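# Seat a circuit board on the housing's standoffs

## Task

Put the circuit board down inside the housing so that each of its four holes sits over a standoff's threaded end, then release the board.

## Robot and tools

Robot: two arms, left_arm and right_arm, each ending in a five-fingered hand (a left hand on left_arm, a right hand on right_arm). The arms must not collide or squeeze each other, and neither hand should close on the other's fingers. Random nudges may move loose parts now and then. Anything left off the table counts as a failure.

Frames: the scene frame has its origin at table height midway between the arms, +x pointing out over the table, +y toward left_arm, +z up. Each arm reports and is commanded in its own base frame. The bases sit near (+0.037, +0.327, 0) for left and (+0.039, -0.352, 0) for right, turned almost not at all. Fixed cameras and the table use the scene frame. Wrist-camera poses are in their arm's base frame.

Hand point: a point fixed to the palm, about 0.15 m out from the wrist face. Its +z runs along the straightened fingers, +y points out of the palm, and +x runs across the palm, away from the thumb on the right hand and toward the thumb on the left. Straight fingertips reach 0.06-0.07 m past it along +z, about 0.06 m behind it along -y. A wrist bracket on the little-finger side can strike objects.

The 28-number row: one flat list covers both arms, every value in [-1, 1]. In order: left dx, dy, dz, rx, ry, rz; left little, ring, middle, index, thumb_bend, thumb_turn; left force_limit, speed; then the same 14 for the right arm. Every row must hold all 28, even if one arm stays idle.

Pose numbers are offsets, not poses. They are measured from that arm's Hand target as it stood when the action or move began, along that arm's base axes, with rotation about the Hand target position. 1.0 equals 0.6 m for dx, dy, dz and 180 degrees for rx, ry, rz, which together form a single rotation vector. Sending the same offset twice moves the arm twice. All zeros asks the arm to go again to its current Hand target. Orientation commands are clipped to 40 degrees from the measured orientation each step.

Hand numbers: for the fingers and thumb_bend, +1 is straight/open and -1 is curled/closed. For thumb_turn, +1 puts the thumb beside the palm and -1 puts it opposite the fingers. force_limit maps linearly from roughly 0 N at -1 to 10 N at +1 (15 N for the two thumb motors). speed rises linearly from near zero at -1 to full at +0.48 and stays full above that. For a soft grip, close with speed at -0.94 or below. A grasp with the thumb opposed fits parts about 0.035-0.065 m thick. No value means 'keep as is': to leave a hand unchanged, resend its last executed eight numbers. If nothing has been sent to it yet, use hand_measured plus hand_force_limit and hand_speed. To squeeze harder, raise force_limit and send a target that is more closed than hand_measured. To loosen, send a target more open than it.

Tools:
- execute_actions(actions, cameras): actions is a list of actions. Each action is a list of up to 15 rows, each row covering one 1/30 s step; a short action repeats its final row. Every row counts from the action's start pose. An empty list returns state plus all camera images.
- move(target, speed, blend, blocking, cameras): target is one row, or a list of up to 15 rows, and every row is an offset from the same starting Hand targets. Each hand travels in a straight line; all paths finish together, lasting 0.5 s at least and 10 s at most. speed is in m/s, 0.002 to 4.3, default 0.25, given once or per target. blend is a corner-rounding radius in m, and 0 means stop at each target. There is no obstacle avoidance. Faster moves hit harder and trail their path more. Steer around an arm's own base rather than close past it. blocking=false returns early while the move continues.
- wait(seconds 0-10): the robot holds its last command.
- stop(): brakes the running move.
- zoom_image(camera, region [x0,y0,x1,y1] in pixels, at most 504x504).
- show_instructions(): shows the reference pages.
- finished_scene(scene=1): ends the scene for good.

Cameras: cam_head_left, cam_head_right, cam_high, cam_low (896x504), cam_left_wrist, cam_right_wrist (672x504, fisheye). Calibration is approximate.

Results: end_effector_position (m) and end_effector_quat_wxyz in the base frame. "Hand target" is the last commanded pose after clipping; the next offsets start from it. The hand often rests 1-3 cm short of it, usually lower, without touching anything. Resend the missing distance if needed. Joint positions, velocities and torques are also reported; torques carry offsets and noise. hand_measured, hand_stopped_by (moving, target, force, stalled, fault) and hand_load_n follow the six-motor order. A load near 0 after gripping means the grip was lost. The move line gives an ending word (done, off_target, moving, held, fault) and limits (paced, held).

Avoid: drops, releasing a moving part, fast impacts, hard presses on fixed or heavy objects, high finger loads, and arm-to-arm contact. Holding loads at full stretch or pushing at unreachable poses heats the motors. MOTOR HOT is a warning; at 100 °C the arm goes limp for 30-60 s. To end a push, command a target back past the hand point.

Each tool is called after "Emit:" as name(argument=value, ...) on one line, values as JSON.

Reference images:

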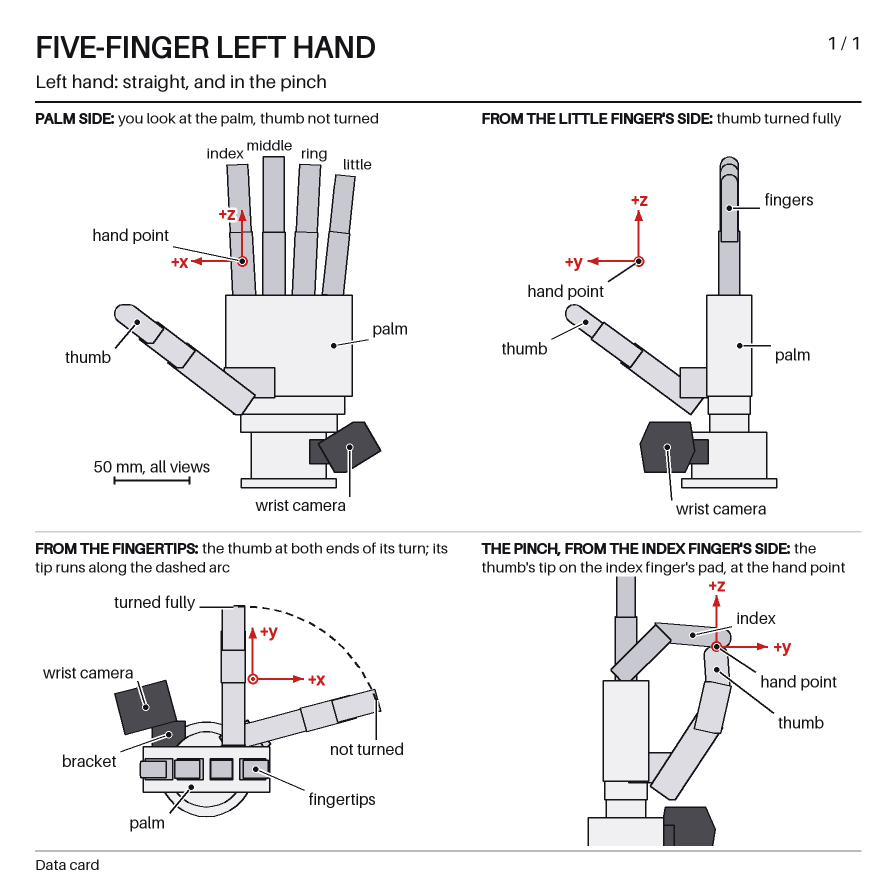

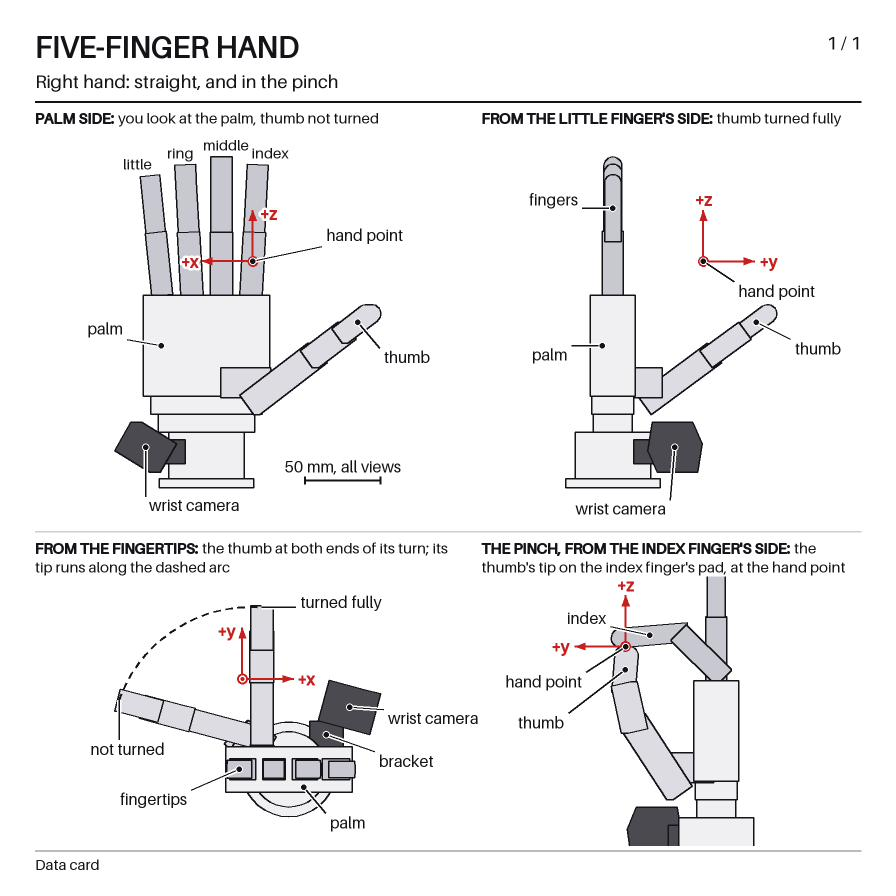

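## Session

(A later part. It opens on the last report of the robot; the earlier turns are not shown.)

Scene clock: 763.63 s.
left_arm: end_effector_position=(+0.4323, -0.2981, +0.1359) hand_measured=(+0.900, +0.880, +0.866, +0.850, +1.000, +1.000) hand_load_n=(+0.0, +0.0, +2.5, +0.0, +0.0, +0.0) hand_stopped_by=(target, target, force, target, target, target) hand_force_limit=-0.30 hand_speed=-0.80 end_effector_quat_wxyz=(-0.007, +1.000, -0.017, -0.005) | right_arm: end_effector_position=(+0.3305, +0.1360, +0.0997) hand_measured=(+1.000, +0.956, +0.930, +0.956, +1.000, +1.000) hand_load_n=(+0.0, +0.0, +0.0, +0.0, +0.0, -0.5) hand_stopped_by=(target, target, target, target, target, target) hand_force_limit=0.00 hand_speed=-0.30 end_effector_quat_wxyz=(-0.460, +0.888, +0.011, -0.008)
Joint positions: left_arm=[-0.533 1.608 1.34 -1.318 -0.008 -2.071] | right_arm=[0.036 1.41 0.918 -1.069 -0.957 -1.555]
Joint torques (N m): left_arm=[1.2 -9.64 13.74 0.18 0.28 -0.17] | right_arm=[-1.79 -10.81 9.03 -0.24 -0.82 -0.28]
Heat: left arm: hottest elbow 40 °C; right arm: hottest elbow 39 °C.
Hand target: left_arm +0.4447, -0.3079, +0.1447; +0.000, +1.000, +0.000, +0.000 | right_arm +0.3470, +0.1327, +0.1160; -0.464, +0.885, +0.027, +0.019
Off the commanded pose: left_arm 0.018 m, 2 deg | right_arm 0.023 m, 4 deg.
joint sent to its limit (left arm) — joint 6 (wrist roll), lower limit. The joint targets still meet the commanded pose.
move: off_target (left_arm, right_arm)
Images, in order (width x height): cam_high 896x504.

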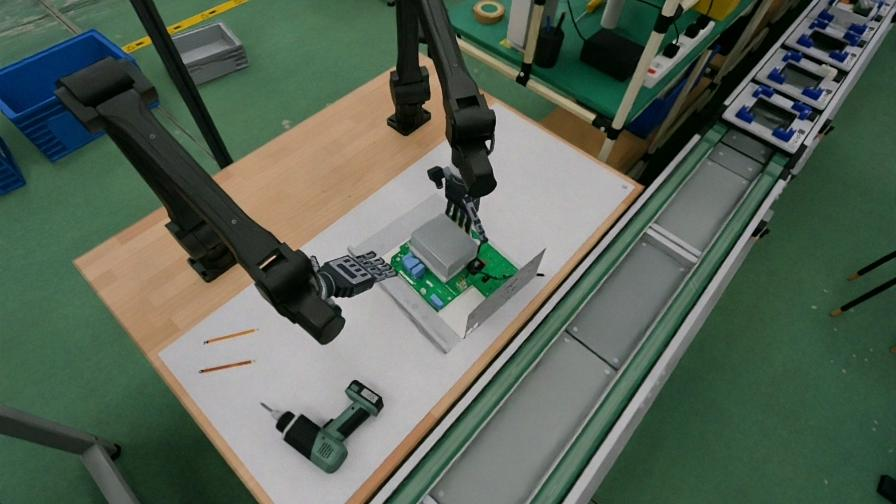

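Emit:
move(target=[[0.0, 0.0, 0.0, 0,0,0, 0.87,0.85,0.83,0.81,1,1,0.2,-0.8, 0,0,0.0,0,0,0.0, 1,0.955,0.93,0.955,1,1,0,-0.3]], speed=0.05, cameras=["cam_high"])

Emit:
zoom_image(camera="cam_high", region=[438, 290, 458, 310])

Scene clock: 764.67 s.
left_arm: end_effector_position=(+0.4328, -0.2958, +0.1350) hand_measured=(+0.870, +0.850, +0.830, +0.810, +1.000, +1.000) hand_load_n=(+0.0, +0.0, +3.0, +0.0, +0.0, +0.0) hand_stopped_by=(target, target, target, target, target, target) hand_force_limit=0.20 hand_speed=-0.80 end_effector_quat_wxyz=(-0.011, +1.000, -0.016, -0.005) | right_arm: end_effector_position=(+0.3305, +0.1360, +0.0997) hand_measured=(+1.000, +0.956, +0.930, +0.956, +1.000, +1.000) hand_load_n=(+0.0, +0.0, +0.0, +0.0, +0.0, +0.0) hand_stopped_by=(target, target, target, target, target, target) hand_force_limit=0.00 hand_speed=-0.30 end_effector_quat_wxyz=(-0.460, +0.888, +0.011, -0.008)
Joint positions: left_arm=[-0.531 1.609 1.34 -1.321 -0.014 -2.071] | right_arm=[0.036 1.41 0.918 -1.069 -0.957 -1.555]
Joint torques (N m): left_arm=[1.03 -9.7 13.74 0.31 0.47 -0.17] | right_arm=[-1.85 -10.75 9.02 -0.18 -0.85 -0.25]
Heat: left arm: hottest elbow 41 °C; right arm: hottest elbow 39 °C.
Hand target: left_arm +0.4446, -0.3081, +0.1447; +0.000, +1.000, +0.000, +0.000 | right_arm +0.3470, +0.1327, +0.1160; -0.464, +0.885, +0.027, +0.019
Off the commanded pose: left_arm 0.020 m, 2 deg | right_arm 0.023 m, 4 deg.
joint sent to its limit (left arm) — joint 6 (wrist roll), lower limit. The joint targets still meet the commanded pose.
move: off_target (left_arm, right_arm)
Images, in order (width x height): cam_high 896x504.

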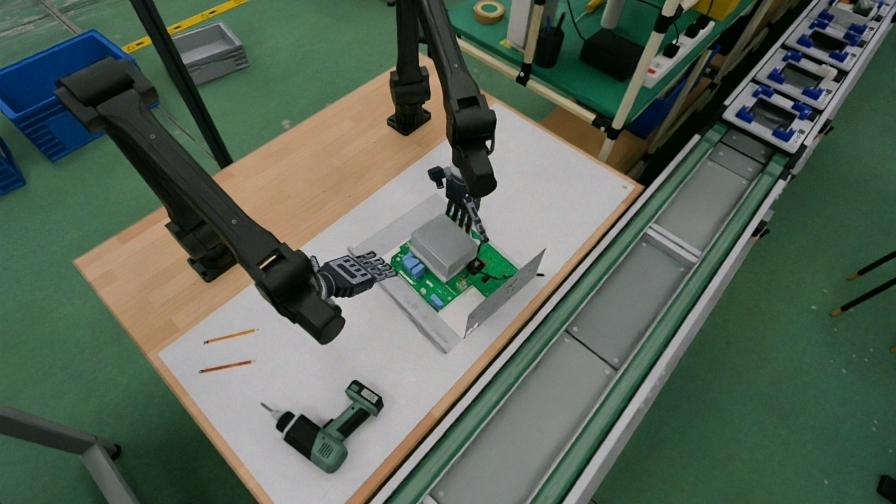

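Scaled by 25.200.

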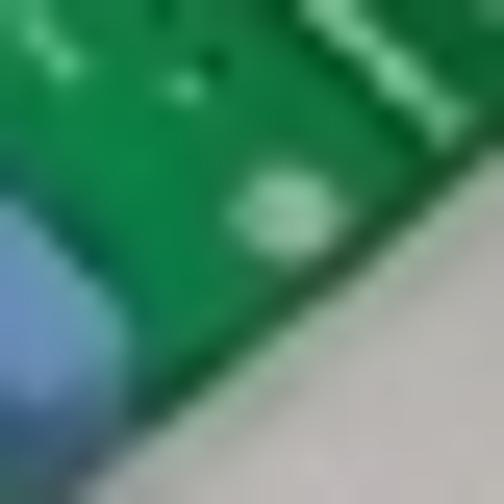

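Emit:
move(target=[[0.0, 0.0, 0.0, 0,0,0, 0.84,0.82,0.80,0.78,1,1,0.2,-0.8, 0,0,0.0,0,0,0.0, 1,0.955,0.93,0.955,1,1,0,-0.3]], speed=0.05, cameras=["cam_high"])

Emit:
zoom_image(camera="cam_high", region=[438, 290, 458, 310])

Scene clock: 765.80 s.
left_arm: end_effector_position=(+0.4329, -0.2948, +0.1344) hand_measured=(+0.840, +0.820, +0.816, +0.780, +1.000, +1.000) hand_load_n=(+0.0, +1.5, +1.0, +1.0, +0.0, +0.0) hand_stopped_by=(target, target, force, target, target, target) hand_force_limit=0.20 hand_speed=-0.80 end_effector_quat_wxyz=(-0.012, +1.000, -0.015, -0.006) | right_arm: end_effector_position=(+0.3305, +0.1360, +0.0997) hand_measured=(+1.000, +0.956, +0.930, +0.956, +1.000, +1.000) hand_load_n=(-0.5, +0.0, +0.0, +0.0, +0.0, +0.0) hand_stopped_by=(target, target, target, target, target, target) hand_force_limit=0.00 hand_speed=-0.30 end_effector_quat_wxyz=(-0.460, +0.888, +0.011, -0.008)
Joint positions: left_arm=[-0.53 1.61 1.34 -1.323 -0.016 -2.071] | right_arm=[0.036 1.41 0.918 -1.069 -0.957 -1.555]
Joint torques (N m): left_arm=[0.91 -9.76 13.71 0.38 0.54 -0.16] | right_arm=[-1.85 -10.7 9.14 -0.23 -0.81 -0.26]
Heat: left arm: hottest elbow 41 °C; right arm: hottest elbow 39 °C.
Hand target: left_arm +0.4446, -0.3081, +0.1446; +0.000, +1.000, +0.000, +0.000 | right_arm +0.3470, +0.1327, +0.1160; -0.464, +0.885, +0.027, +0.019
Off the commanded pose: left_arm 0.020 m, 2 deg | right_arm 0.023 m, 4 deg.
joint sent to its limit (left arm) — joint 6 (wrist roll), lower limit. The joint targets still meet the commanded pose.
move: off_target (left_arm, right_arm)
Images, in order (width x height): cam_high 896x504.

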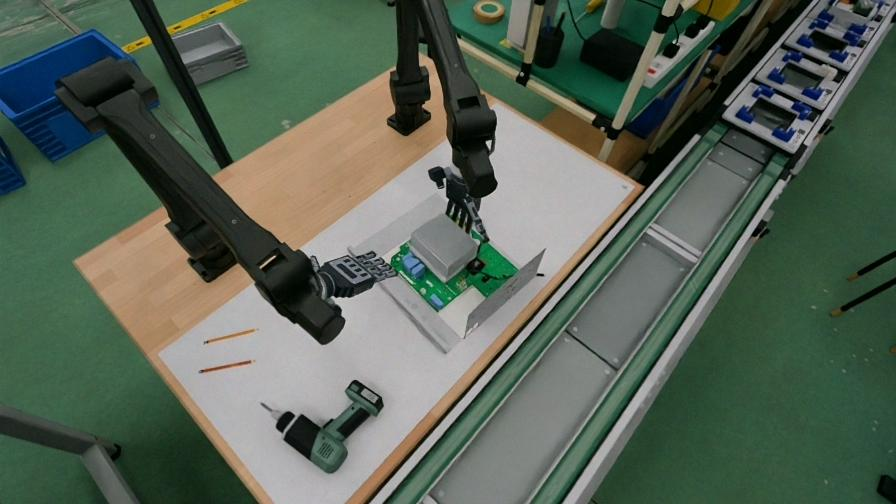

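Scaled by 25.200.

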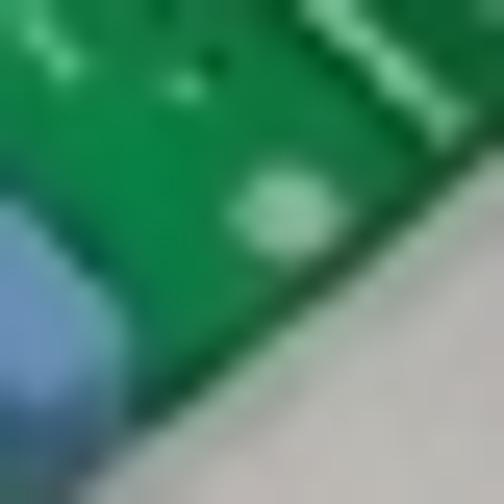

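Emit:
move(target=[[0.0, 0.0, 0.0, 0,0,0, 0.82,0.80,0.78,0.76,1,1,0.2,-0.8, 0,0,0.0,0,0,0.0, 1,0.955,0.93,0.955,1,1,0,-0.3]], speed=0.05, cameras=["cam_high"])

Emit:
zoom_image(camera="cam_high", region=[438, 290, 458, 310])

Scene clock: 766.83 s.
left_arm: end_effector_position=(+0.4334, -0.2927, +0.1336) hand_measured=(+0.820, +0.800, +0.784, +0.760, +1.000, +1.000) hand_load_n=(+0.0, +0.0, +4.0, +0.0, +0.0, +0.0) hand_stopped_by=(target, target, force, target, target, target) hand_force_limit=0.20 hand_speed=-0.80 end_effector_quat_wxyz=(-0.015, +1.000, -0.013, -0.007) | right_arm: end_effector_position=(+0.3305, +0.1360, +0.0997) hand_measured=(+1.000, +0.956, +0.930, +0.956, +1.000, +1.000) hand_load_n=(+0.0, +0.0, +0.0, +0.0, +0.0, +0.0) hand_stopped_by=(target, target, target, target, target, target) hand_force_limit=0.00 hand_speed=-0.30 end_effector_quat_wxyz=(-0.460, +0.888, +0.011, -0.008)
Joint positions: left_arm=[-0.528 1.611 1.34 -1.326 -0.019 -2.073] | right_arm=[0.036 1.41 0.918 -1.069 -0.957 -1.555]
Joint torques (N m): left_arm=[0.79 -9.93 13.7 0.43 0.62 -0.16] | right_arm=[-2.2 -10.75 9.06 -0.21 -0.85 -0.26]
Heat: left arm: hottest elbow 41 °C; right arm: hottest elbow 39 °C.
Hand target: left_arm +0.4447, -0.3080, +0.1447; +0.000, +1.000, +0.000, +0.000 | right_arm +0.3470, +0.1327, +0.1160; -0.464, +0.885, +0.027, +0.019
Off the commanded pose: left_arm 0.022 m, 2 deg | right_arm 0.023 m, 4 deg.
joint sent to its limit (left arm) — joint 6 (wrist roll), lower limit. The joint targets still meet the commanded pose.
move: off_target (left_arm, right_arm)
Images, in order (width x height): cam_high 896x504.

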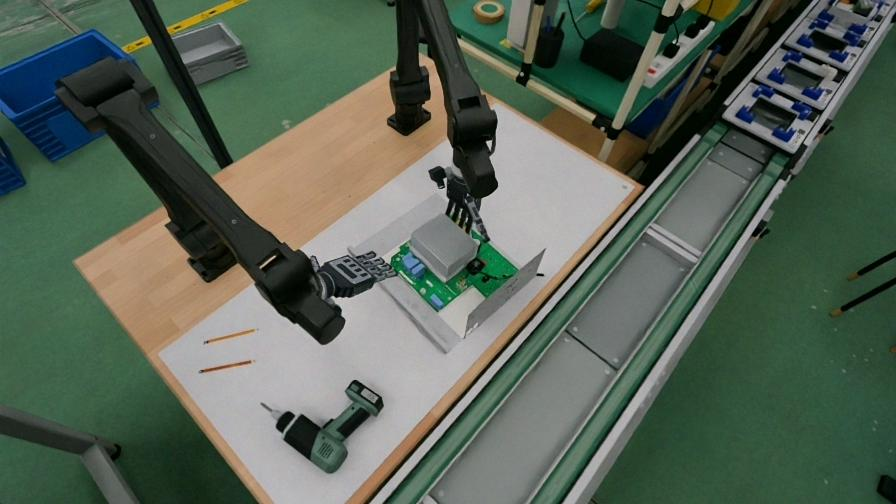

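Scaled by 25.200.

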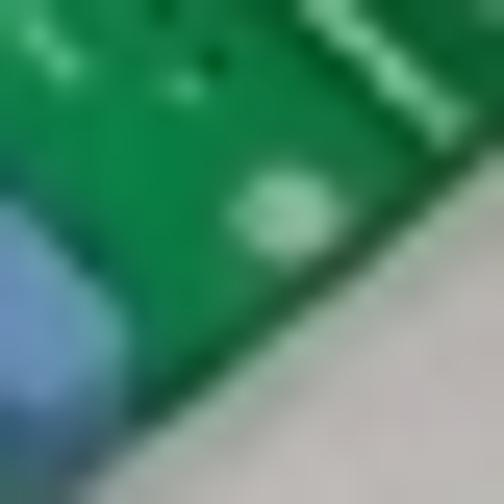

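Emit:
move(target=[[0.0, 0.0, 0.0, 0,0,0, 0.80,0.775,0.76,0.735,1,1,0.2,-0.8, 0,0,0.0,0,0,0.0, 1,0.955,0.93,0.955,1,1,0,-0.3]], speed=0.05, cameras=["cam_high"])

Emit:
zoom_image(camera="cam_high", region=[438, 290, 458, 310])

Emit:
zoom_image(camera="cam_high", region=[430, 190, 510, 270])

Scene clock: 767.93 s.
left_arm: end_effector_position=(+0.4334, -0.2919, +0.1331) hand_measured=(+0.800, +0.776, +0.768, +0.736, +1.000, +1.000) hand_load_n=(+0.0, +1.0, +3.0, +0.0, +0.0, +0.0) hand_stopped_by=(target, target, force, target, target, target) hand_force_limit=0.20 hand_speed=-0.80 end_effector_quat_wxyz=(-0.016, +1.000, -0.013, -0.007) | right_arm: end_effector_position=(+0.3305, +0.1360, +0.0997) hand_measured=(+1.000, +0.956, +0.930, +0.956, +1.000, +1.000) hand_load_n=(+0.0, +0.0, +0.0, +0.0, +0.0, +0.0) hand_stopped_by=(target, target, target, target, target, target) hand_force_limit=0.00 hand_speed=-0.30 end_effector_quat_wxyz=(-0.460, +0.888, +0.011, -0.008)
Joint positions: left_arm=[-0.527 1.612 1.34 -1.328 -0.02 -2.073] | right_arm=[0.036 1.41 0.918 -1.069 -0.957 -1.555]
Joint torques (N m): left_arm=[0.73 -10.05 13.7 0.5 0.69 -0.16] | right_arm=[-1.9 -10.4 9.11 -0.24 -0.83 -0.26]
Heat: left arm: hottest elbow 41 °C; right arm: hottest elbow 39 °C.
Hand target: left_arm +0.4446, -0.3080, +0.1447; +0.000, +1.000, +0.000, +0.000 | right_arm +0.3470, +0.1327, +0.1160; -0.464, +0.885, +0.027, +0.019
Off the commanded pose: left_arm 0.023 m, 3 deg | right_arm 0.023 m, 4 deg.
joint sent to its limit (left arm) — joint 6 (wrist roll), lower limit. The joint targets still meet the commanded pose.
move: off_target (left_arm, right_arm)
Images, in order (width x height): cam_high 896x504.

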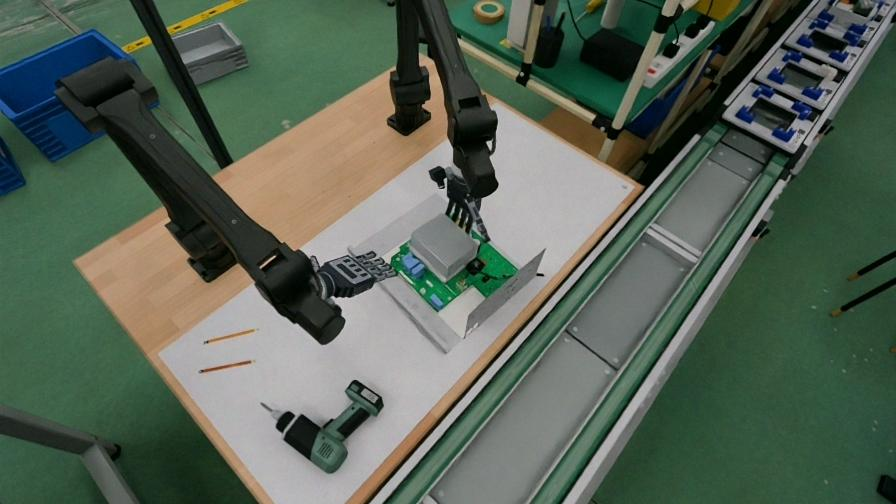

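Scaled by 25.200.

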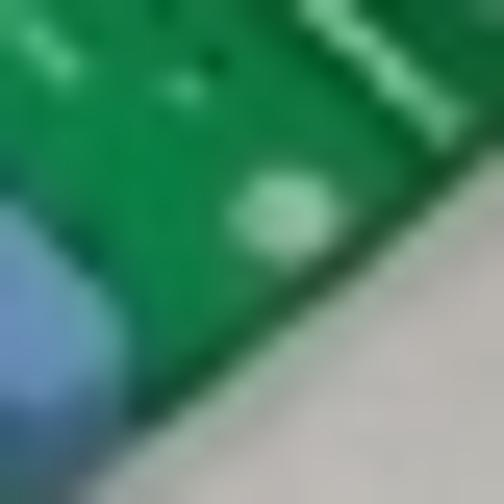

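Scaled by 6.300.

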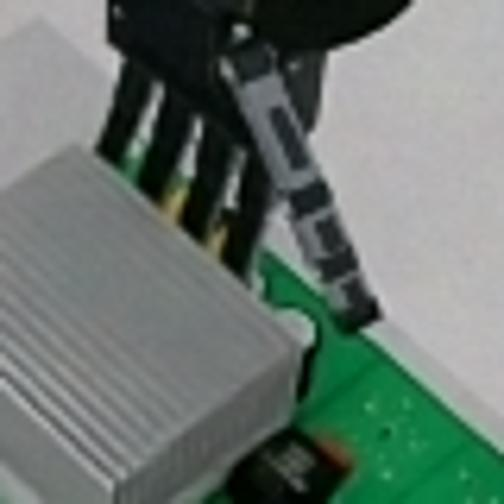

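Emit:
move(target=[[0.0, 0.0, 0.0, 0,0,0, 0.77,0.745,0.735,0.705,1,1,0.3,-0.8, 0,0,0.0,0,0,0.0, 1,0.955,0.93,0.955,1,1,0,-0.3]], speed=0.05, cameras=["cam_high"])

Emit:
zoom_image(camera="cam_high", region=[438, 290, 458, 310])

Scene clock: 768.97 s.
left_arm: end_effector_position=(+0.4336, -0.2908, +0.1320) hand_measured=(+0.770, +0.746, +0.738, +0.706, +1.000, +1.000) hand_load_n=(+0.0, +0.5, +4.0, +0.0, +0.0, +0.0) hand_stopped_by=(target, target, target, target, target, target) hand_force_limit=0.30 hand_speed=-0.80 end_effector_quat_wxyz=(-0.017, +1.000, -0.012, -0.009) | right_arm: end_effector_position=(+0.3305, +0.1360, +0.0997) hand_measured=(+1.000, +0.956, +0.930, +0.956, +1.000, +1.000) hand_load_n=(+0.0, +0.0, +0.0, +0.0, +0.0, +0.0) hand_stopped_by=(target, target, target, target, target, target) hand_force_limit=0.00 hand_speed=-0.30 end_effector_quat_wxyz=(-0.460, +0.888, +0.011, -0.008)
Joint positions: left_arm=[-0.525 1.614 1.34 -1.329 -0.022 -2.073] | right_arm=[0.036 1.41 0.918 -1.069 -0.957 -1.555]
Joint torques (N m): left_arm=[0.62 -10.17 13.67 0.57 0.74 -0.16] | right_arm=[-1.96 -10.58 9.11 -0.23 -0.82 -0.25]
Heat: left arm: hottest elbow 41 °C; right arm: hottest elbow 39 °C.
Hand target: left_arm +0.4447, -0.3079, +0.1446; +0.000, +1.000, +0.000, +0.000 | right_arm +0.3470, +0.1327, +0.1160; -0.464, +0.885, +0.027, +0.019
Off the commanded pose: left_arm 0.024 m, 3 deg | right_arm 0.023 m, 4 deg.
joint sent to its limit (left arm) — joint 6 (wrist roll), lower limit. The joint targets still meet the commanded pose.
move: off_target (left_arm, right_arm)
Images, in order (width x height): cam_high 896x504.

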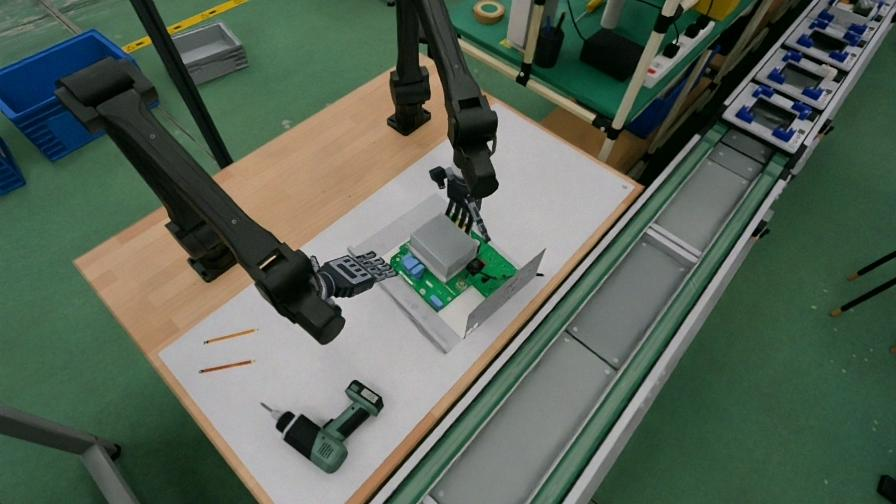

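Scaled by 25.200.

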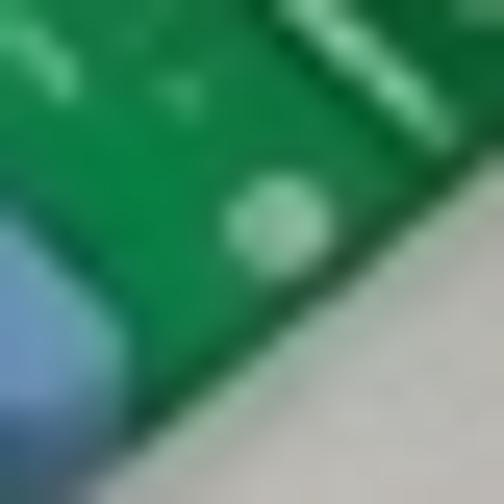

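Emit:
move(target=[[0.0, 0.0, 0.0, 0,0,0, 0.755,0.73,0.72,0.69,1,1,0.3,-0.8, 0,0,0.0,0,0,0.0, 1,0.955,0.93,0.955,1,1,0,-0.3]], speed=0.05, cameras=["cam_high"])

Emit:
zoom_image(camera="cam_high", region=[438, 290, 458, 310])

Emit:
zoom_image(camera="cam_high", region=[384, 246, 408, 270])

Scene clock: 770.17 s.
left_arm: end_effector_position=(+0.4340, -0.2902, +0.1318) hand_measured=(+0.756, +0.730, +0.722, +0.690, +1.000, +1.000) hand_load_n=(+0.0, +0.5, +5.0, +0.0, +0.0, +0.5) hand_stopped_by=(target, target, target, target, target, target) hand_force_limit=0.30 hand_speed=-0.80 end_effector_quat_wxyz=(-0.018, +1.000, -0.012, -0.008) | right_arm: end_effector_position=(+0.3305, +0.1360, +0.0997) hand_measured=(+1.000, +0.956, +0.930, +0.956, +1.000, +1.000) hand_load_n=(+0.0, +0.0, +0.0, +0.0, +0.0, +0.0) hand_stopped_by=(target, target, target, target, target, target) hand_force_limit=0.00 hand_speed=-0.30 end_effector_quat_wxyz=(-0.460, +0.888, +0.011, -0.008)
Joint positions: left_arm=[-0.525 1.614 1.34 -1.329 -0.024 -2.073] | right_arm=[0.036 1.41 0.918 -1.069 -0.957 -1.555]
Joint torques (N m): left_arm=[0.56 -10.23 13.65 0.57 0.78 -0.16] | right_arm=[-1.96 -10.52 9.09 -0.27 -0.82 -0.26]
Heat: left arm: hottest elbow 41 °C; right arm: hottest elbow 39 °C.
Hand target: left_arm +0.4447, -0.3079, +0.1447; +0.000, +1.000, +0.000, +0.000 | right_arm +0.3470, +0.1327, +0.1160; -0.464, +0.885, +0.027, +0.019
Off the commanded pose: left_arm 0.024 m, 3 deg | right_arm 0.023 m, 4 deg.
joint sent to its limit (left arm) — joint 6 (wrist roll), lower limit. The joint targets still meet the commanded pose.
move: off_target (left_arm, right_arm)
Images, in order (width x height): cam_high 896x504.

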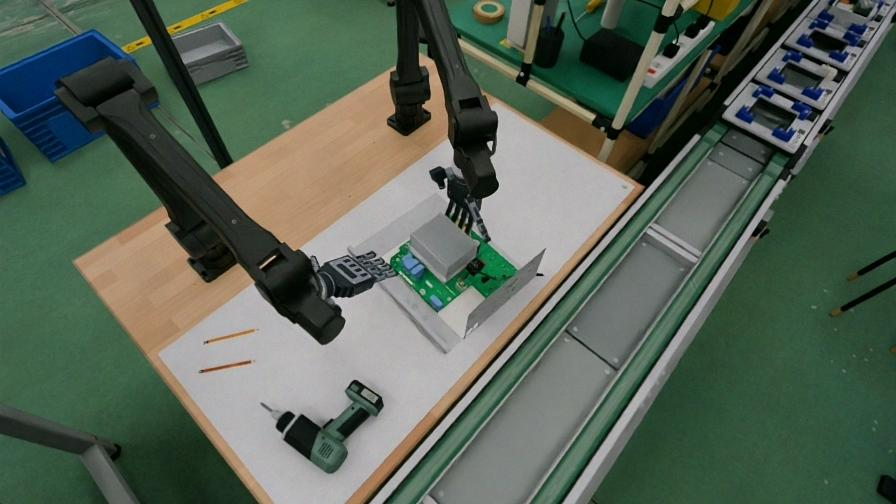

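Scaled by 25.200.

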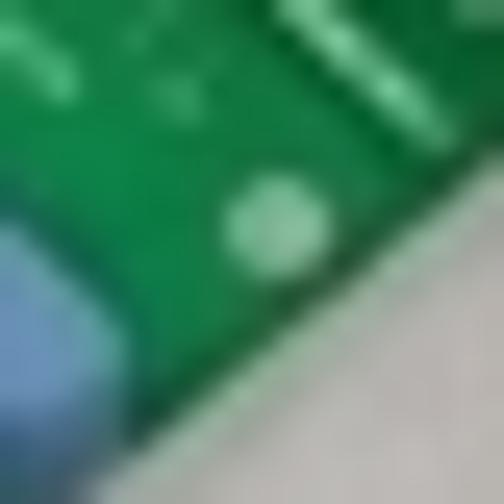

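Scaled by 21.000.

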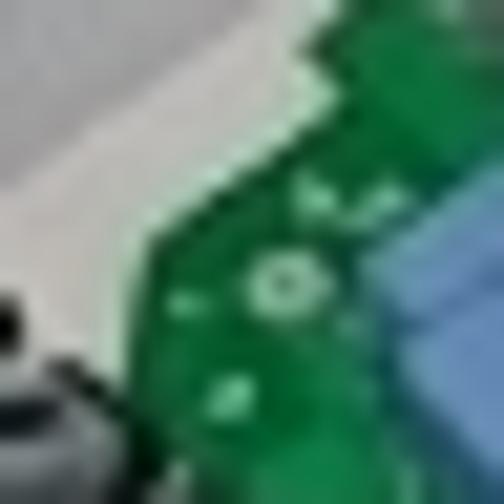

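Emit:
move(target=[[0.0, 0.0, 0.0, 0,0,0, 1,1,1,1,1,1,-0.3,-0.6, 0,0,0.0,0,0,0.0, 1,0.955,0.93,0.955,1,1,0,-0.3],[0.0, 0.05, 0.0, 0,0,0, 1,1,1,1,1,1,-0.3,-0.6, 0,0,0.0,0,0,0.0, 1,0.955,0.93,0.955,1,1,0,-0.3],[0.0, 0.05, 0.21, 0,0,0, 1,1,1,1,1,1,-0.3,-0.6, 0,0,0.0,0,0,0.0, 1,0.955,0.93,0.955,1,1,0,-0.3],[0.0, -0.031, 0.21, 0,0,-0.5, 1,1,1,1,1,1,-0.3,-0.6, 0,0,0.0,0,0,0.0, 1,0.955,0.93,0.955,1,1,0,-0.3]], speed=[0.05, 0.05, 0.15, 0.2], cameras=["cam_high", "cam_left_wrist", "cam_head_left"])

Emit:
zoom_image(camera="cam_high", region=[438, 290, 458, 310])

Emit:
zoom_image(camera="cam_head_left", region=[344, 252, 364, 272])

Scene clock: 779.87 s.
left_arm: end_effector_position=(+0.4408, -0.3180, +0.2671) hand_measured=(+1.000, +1.000, +1.000, +1.000, +1.000, +1.000) hand_load_n=(+0.0, +0.0, +0.0, +0.0, +0.0, +0.0) hand_stopped_by=(target, target, target, target, target, target) hand_force_limit=-0.30 hand_speed=-0.60 end_effector_quat_wxyz=(-0.006, +0.721, -0.693, +0.018) | right_arm: end_effector_position=(+0.3305, +0.1360, +0.0997) hand_measured=(+1.000, +0.956, +0.930, +0.956, +1.000, +1.000) hand_load_n=(+0.0, +0.0, +0.0, -0.5, +0.0, -0.5) hand_stopped_by=(target, target, target, target, target, target) hand_force_limit=0.00 hand_speed=-0.30 end_effector_quat_wxyz=(-0.460, +0.888, +0.011, -0.008)
Joint positions: left_arm=[-0.518 1.839 1.994 -1.688 -0.002 -0.557] | right_arm=[0.036 1.41 0.918 -1.069 -0.957 -1.555]
Joint torques (N m): left_arm=[0.67 -12.75 14.3 -0.05 0.1 0.24] | right_arm=[-2.02 -10.46 9.13 -0.16 -0.83 -0.27]
Heat: left arm: hottest elbow 42 °C; right arm: hottest elbow 39 °C.
Hand target: left_arm +0.4447, -0.3265, +0.2708; +0.000, +0.707, -0.707, +0.000 | right_arm +0.3470, +0.1327, +0.1160; -0.464, +0.885, +0.027, +0.019
Off the commanded pose: left_arm 0.010 m, 3 deg | right_arm 0.023 m, 4 deg.
joint sent to its limit (left arm) — joint 4 (wrist pitch), lower limit. The joint targets still meet the commanded pose.
move: off_target (left_arm, right_arm)
camera_calibration:
cam_left_wrist: T_world_to_cam=[[0.965486, -0.251757, 0.0667448, -0.526856], [-0.245898, -0.796616, 0.552211, -0.294813], [-0.0858532, -0.549565, -0.831028, 0.203654], [0, 0, 0, 1]] pos_world=[0.453663, -0.255571, 0.367206]
Images, in order (width x height): cam_head_left 896x504, cam_high 896x504, cam_left_wrist 672x504.

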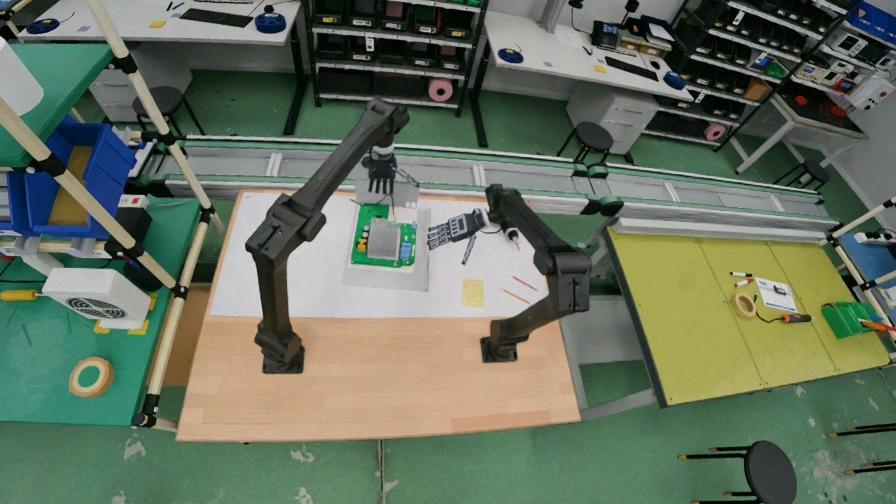

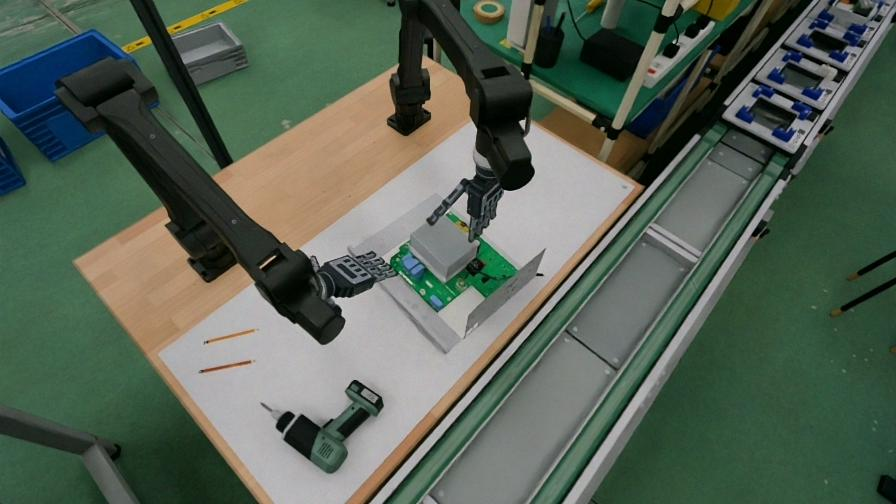

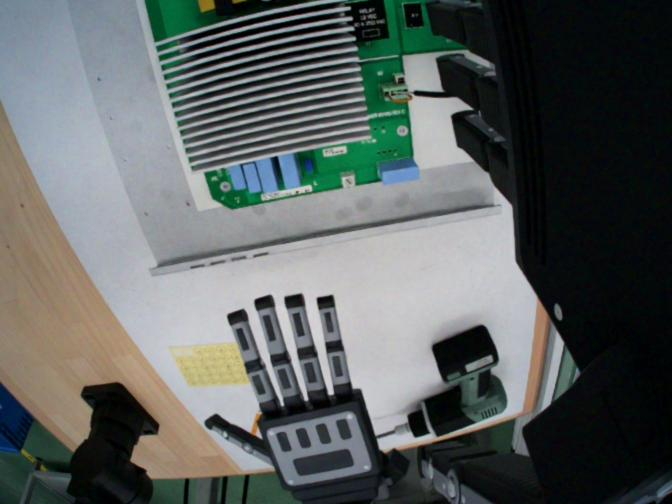

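Scaled by 25.200.

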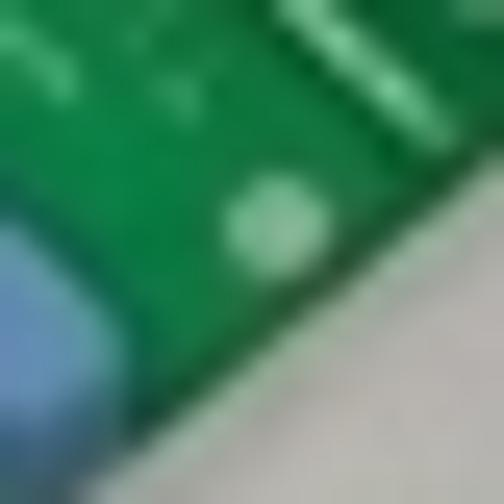

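Scaled by 25.200.

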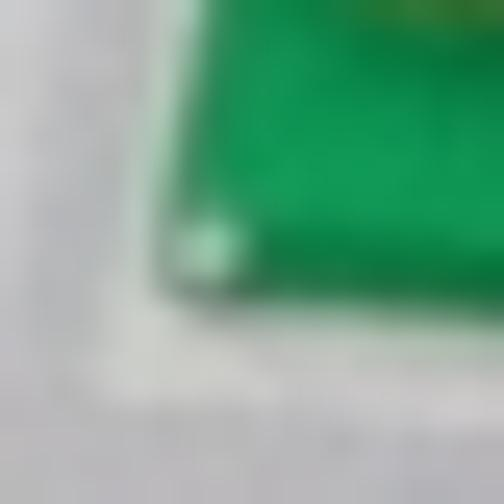

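Emit:
zoom_image(camera="cam_left_wrist", region=[394, 122, 412, 138])

Emit:
zoom_image(camera="cam_left_wrist", region=[216, 179, 234, 195])

Scaled by 28.000 from the camera's 672x504 image, which has a finer 960x720 frame.

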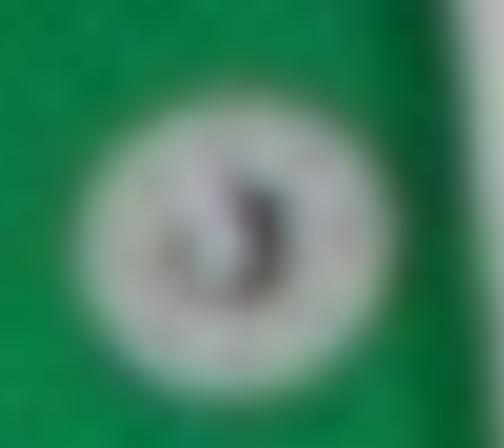

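Scaled by 28.000 from the camera's 672x504 image, which has a finer 960x720 frame.

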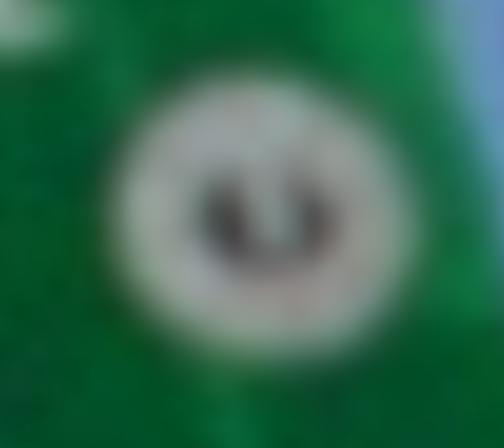

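Emit:
move(target=[[-0.005, 0.0, -0.226, 0,0,0, 1,1,1,1,1,1,-0.3,-0.6, 0,0,0.0,0,0,0.0, 1,0.955,0.93,0.955,1,1,0,-0.3],[-0.03, 0.0, -0.226, 0,0,0, 1,1,1,1,1,1,-0.3,-0.8, 0,0,0.0,0,0,0.0, 1,0.955,0.93,0.955,1,1,0,-0.3]], speed=[0.12, 0.04], cameras=["cam_high", "cam_left_wrist"])

Emit:
zoom_image(camera="cam_left_wrist", region=[380, 0, 540, 120])

Emit:
zoom_image(camera="cam_high", region=[438, 290, 458, 310])

Scene clock: 783.83 s.
left_arm: end_effector_position=(+0.4275, -0.3205, +0.1324) hand_measured=(+1.000, +1.000, +1.000, +1.000, +1.000, +1.000) hand_load_n=(+0.0, +0.0, +0.0, +0.0, +0.0, +0.0) hand_stopped_by=(target, target, target, target, target, target) hand_force_limit=-0.30 hand_speed=-0.80 end_effector_quat_wxyz=(+0.002, +0.715, -0.699, -0.013) | right_arm: end_effector_position=(+0.3305, +0.1360, +0.0997) hand_measured=(+1.000, +0.956, +0.930, +0.956, +1.000, +1.000) hand_load_n=(+0.0, +0.0, +0.0, +0.0, +0.0, +0.0) hand_stopped_by=(target, target, target, target, target, target) hand_force_limit=0.00 hand_speed=-0.30 end_effector_quat_wxyz=(-0.460, +0.888, +0.011, -0.008)
Joint positions: left_arm=[-0.534 1.869 1.678 -1.406 -0.002 -0.557] | right_arm=[0.036 1.41 0.918 -1.069 -0.957 -1.555]
Joint torques (N m): left_arm=[0.56 -15.91 9.52 1.33 -0.06 0.11] | right_arm=[-1.9 -10.87 9.07 -0.14 -0.82 -0.27]
Heat: left arm: hottest elbow 41 °C; right arm: hottest elbow 39 °C.
Hand target: left_arm +0.4267, -0.3266, +0.1351; +0.000, +0.707, -0.707, +0.000 | right_arm +0.3470, +0.1327, +0.1160; -0.464, +0.885, +0.027, +0.019
Off the commanded pose: left_arm 0.007 m, 2 deg | right_arm 0.023 m, 4 deg.
move: off_target (right_arm)
camera_calibration:
cam_left_wrist: T_world_to_cam=[[0.963208, -0.268719, 0.0045037, -0.501831], [-0.228619, -0.810429, 0.539387, -0.235668], [-0.141294, -0.520571, -0.842046, 0.123692], [0, 0, 0, 1]] pos_world=[0.446966, -0.261454, 0.233531]
Images, in order (width x height): cam_high 896x504, cam_left_wrist 672x504.

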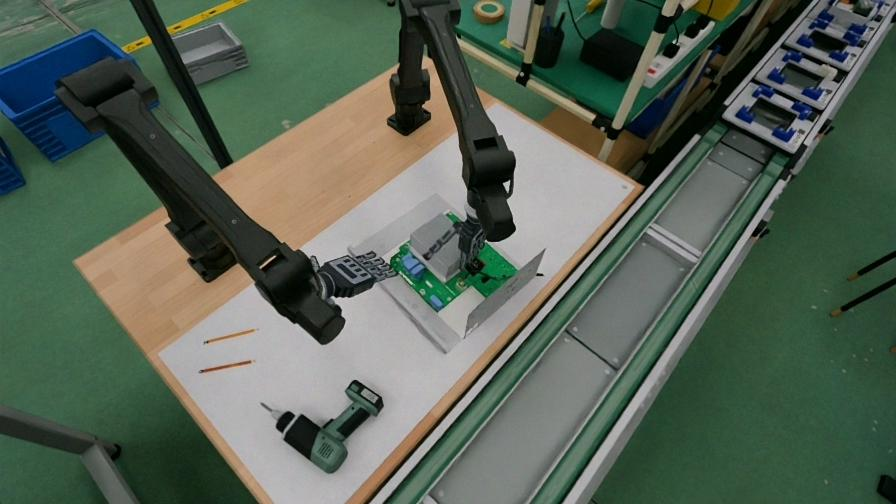

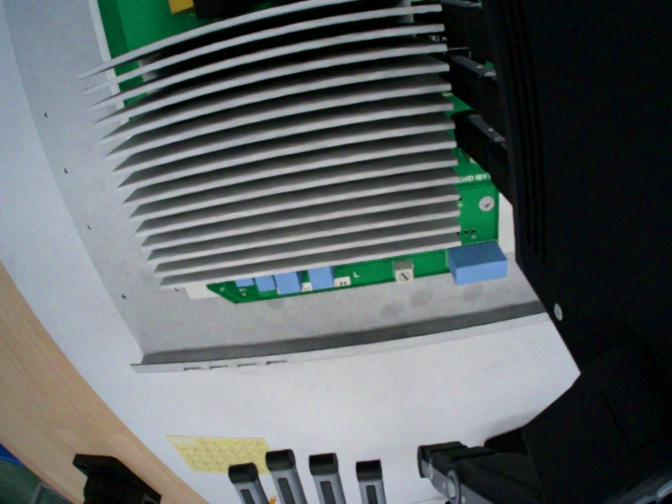

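Scaled by 3.150 from the camera's 672x504 image, which has a finer 960x720 frame.

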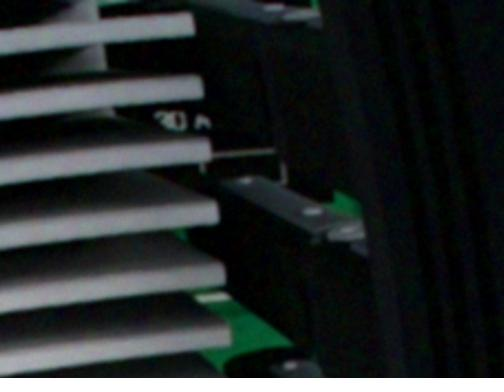

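Scaled by 25.200.

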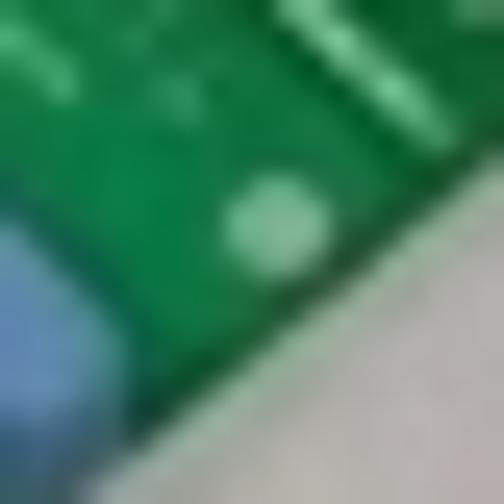

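Emit:
zoom_image(camera="cam_left_wrist", region=[478, 196, 496, 212])

Scaled by 28.000 from the camera's 672x504 image, which has a finer 960x720 frame.

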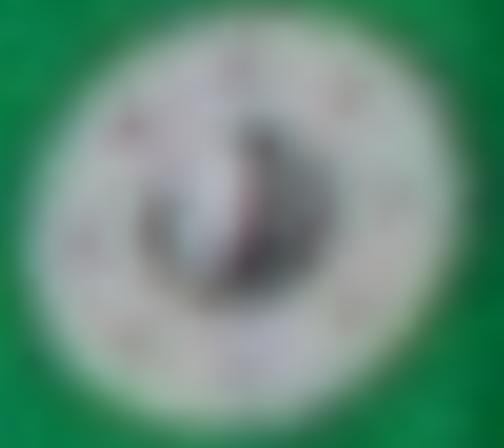

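Emit:
move(target=[0,0,0, 0,0,0, 0.93,0.93,0.93,0.93,1,1,0.2,-0.8, 0,0,0.0,0,0,0.0, 1,0.955,0.93,0.955,1,1,0,-0.3], speed=0.04, cameras=["cam_high"])

Emit:
zoom_image(camera="cam_high", region=[438, 290, 458, 310])

Scene clock: 785.27 s.
left_arm: end_effector_position=(+0.4309, -0.3211, +0.1318) hand_measured=(+0.930, +0.930, +0.930, +0.930, +1.000, +1.000) hand_load_n=(+0.0, +1.5, +0.0, +0.0, +0.0, +0.0) hand_stopped_by=(target, target, target, target, target, target) hand_force_limit=0.20 hand_speed=-0.80 end_effector_quat_wxyz=(-0.002, +0.712, -0.702, -0.007) | right_arm: end_effector_position=(+0.3305, +0.1360, +0.0997) hand_measured=(+1.000, +0.956, +0.930, +0.956, +1.000, +1.000) hand_load_n=(-0.5, +0.0, +0.0, +0.0, +0.0, -0.5) hand_stopped_by=(target, target, target, target, target, target) hand_force_limit=0.00 hand_speed=-0.30 end_effector_quat_wxyz=(-0.460, +0.888, +0.011, -0.008)
Joint positions: left_arm=[-0.534 1.869 1.678 -1.392 -0.007 -0.549] | right_arm=[0.036 1.41 0.918 -1.069 -0.957 -1.555]
Joint torques (N m): left_arm=[0.5 -15.91 9.54 1.07 0.1 0.11] | right_arm=[-2.02 -10.87 9.14 -0.2 -0.84 -0.27]
Heat: left arm: hottest elbow 41 °C; right arm: hottest elbow 39 °C.
Hand target: left_arm +0.4267, -0.3266, +0.1352; +0.000, +0.707, -0.707, +0.000 | right_arm +0.3470, +0.1327, +0.1160; -0.464, +0.885, +0.027, +0.019
Off the commanded pose: left_arm 0.008 m, 1 deg | right_arm 0.023 m, 4 deg.
move: off_target (right_arm)
Images, in order (width x height): cam_high 896x504.

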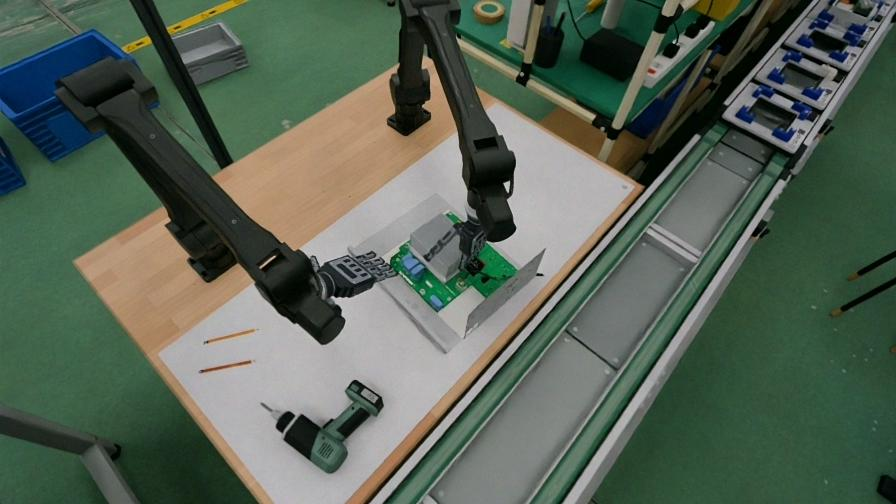

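Scaled by 25.200.

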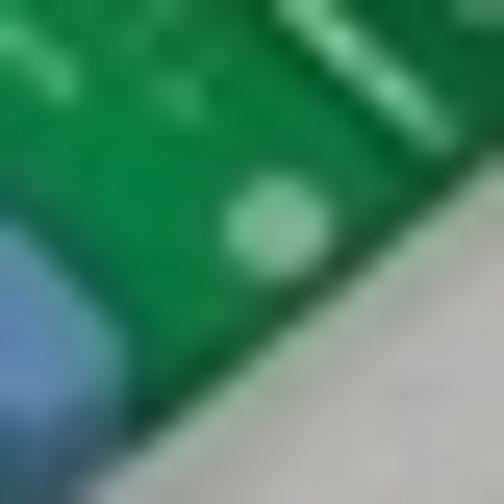

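Emit:
move(target=[0,0,0, 0,0,0, 0.89,0.89,0.89,0.89,1,1,0.2,-0.8, 0,0,0.0,0,0,0.0, 1,0.955,0.93,0.955,1,1,0,-0.3], speed=0.04, cameras=["cam_high"])

Emit:
zoom_image(camera="cam_high", region=[438, 290, 458, 310])

Scene clock: 786.27 s.
left_arm: end_effector_position=(+0.4331, -0.3214, +0.1312) hand_measured=(+0.890, +0.890, +0.890, +0.890, +1.000, +1.000) hand_load_n=(+0.0, +2.5, +0.0, +0.0, +0.0, +0.0) hand_stopped_by=(target, target, target, target, target, target) hand_force_limit=0.20 hand_speed=-0.80 end_effector_quat_wxyz=(-0.005, +0.712, -0.702, -0.004) | right_arm: end_effector_position=(+0.3305, +0.1360, +0.0997) hand_measured=(+1.000, +0.956, +0.930, +0.956, +1.000, +1.000) hand_load_n=(+0.0, +0.0, +0.0, +0.0, +0.0, +0.0) hand_stopped_by=(target, target, target, target, target, target) hand_force_limit=0.00 hand_speed=-0.30 end_effector_quat_wxyz=(-0.460, +0.888, +0.011, -0.008)
Joint positions: left_arm=[-0.534 1.869 1.678 -1.384 -0.011 -0.549] | right_arm=[0.036 1.41 0.918 -1.069 -0.957 -1.555]
Joint torques (N m): left_arm=[0.56 -15.97 9.55 0.8 0.23 0.11] | right_arm=[-1.85 -11.22 9.01 -0.25 -0.83 -0.27]
Heat: left arm: hottest elbow 41 °C; right arm: hottest elbow 39 °C.
Hand target: left_arm +0.4267, -0.3266, +0.1352; +0.000, +0.707, -0.707, +0.000 | right_arm +0.3470, +0.1327, +0.1160; -0.464, +0.885, +0.027, +0.019
Off the commanded pose: left_arm 0.009 m, 1 deg | right_arm 0.023 m, 4 deg.
move: off_target (right_arm)
Images, in order (width x height): cam_high 896x504.

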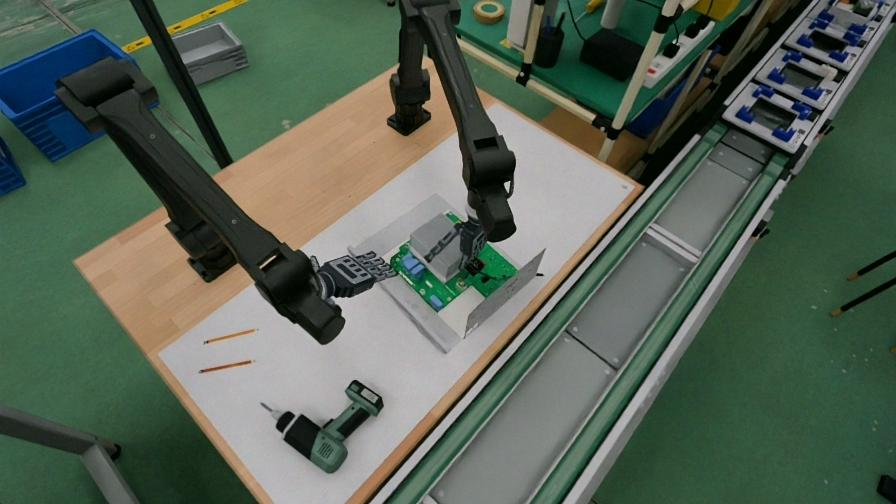

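Scaled by 25.200.

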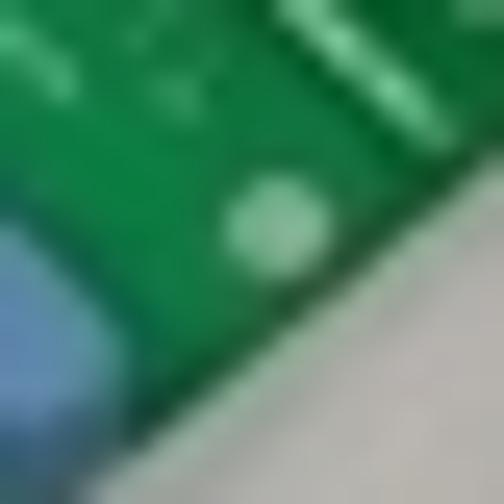

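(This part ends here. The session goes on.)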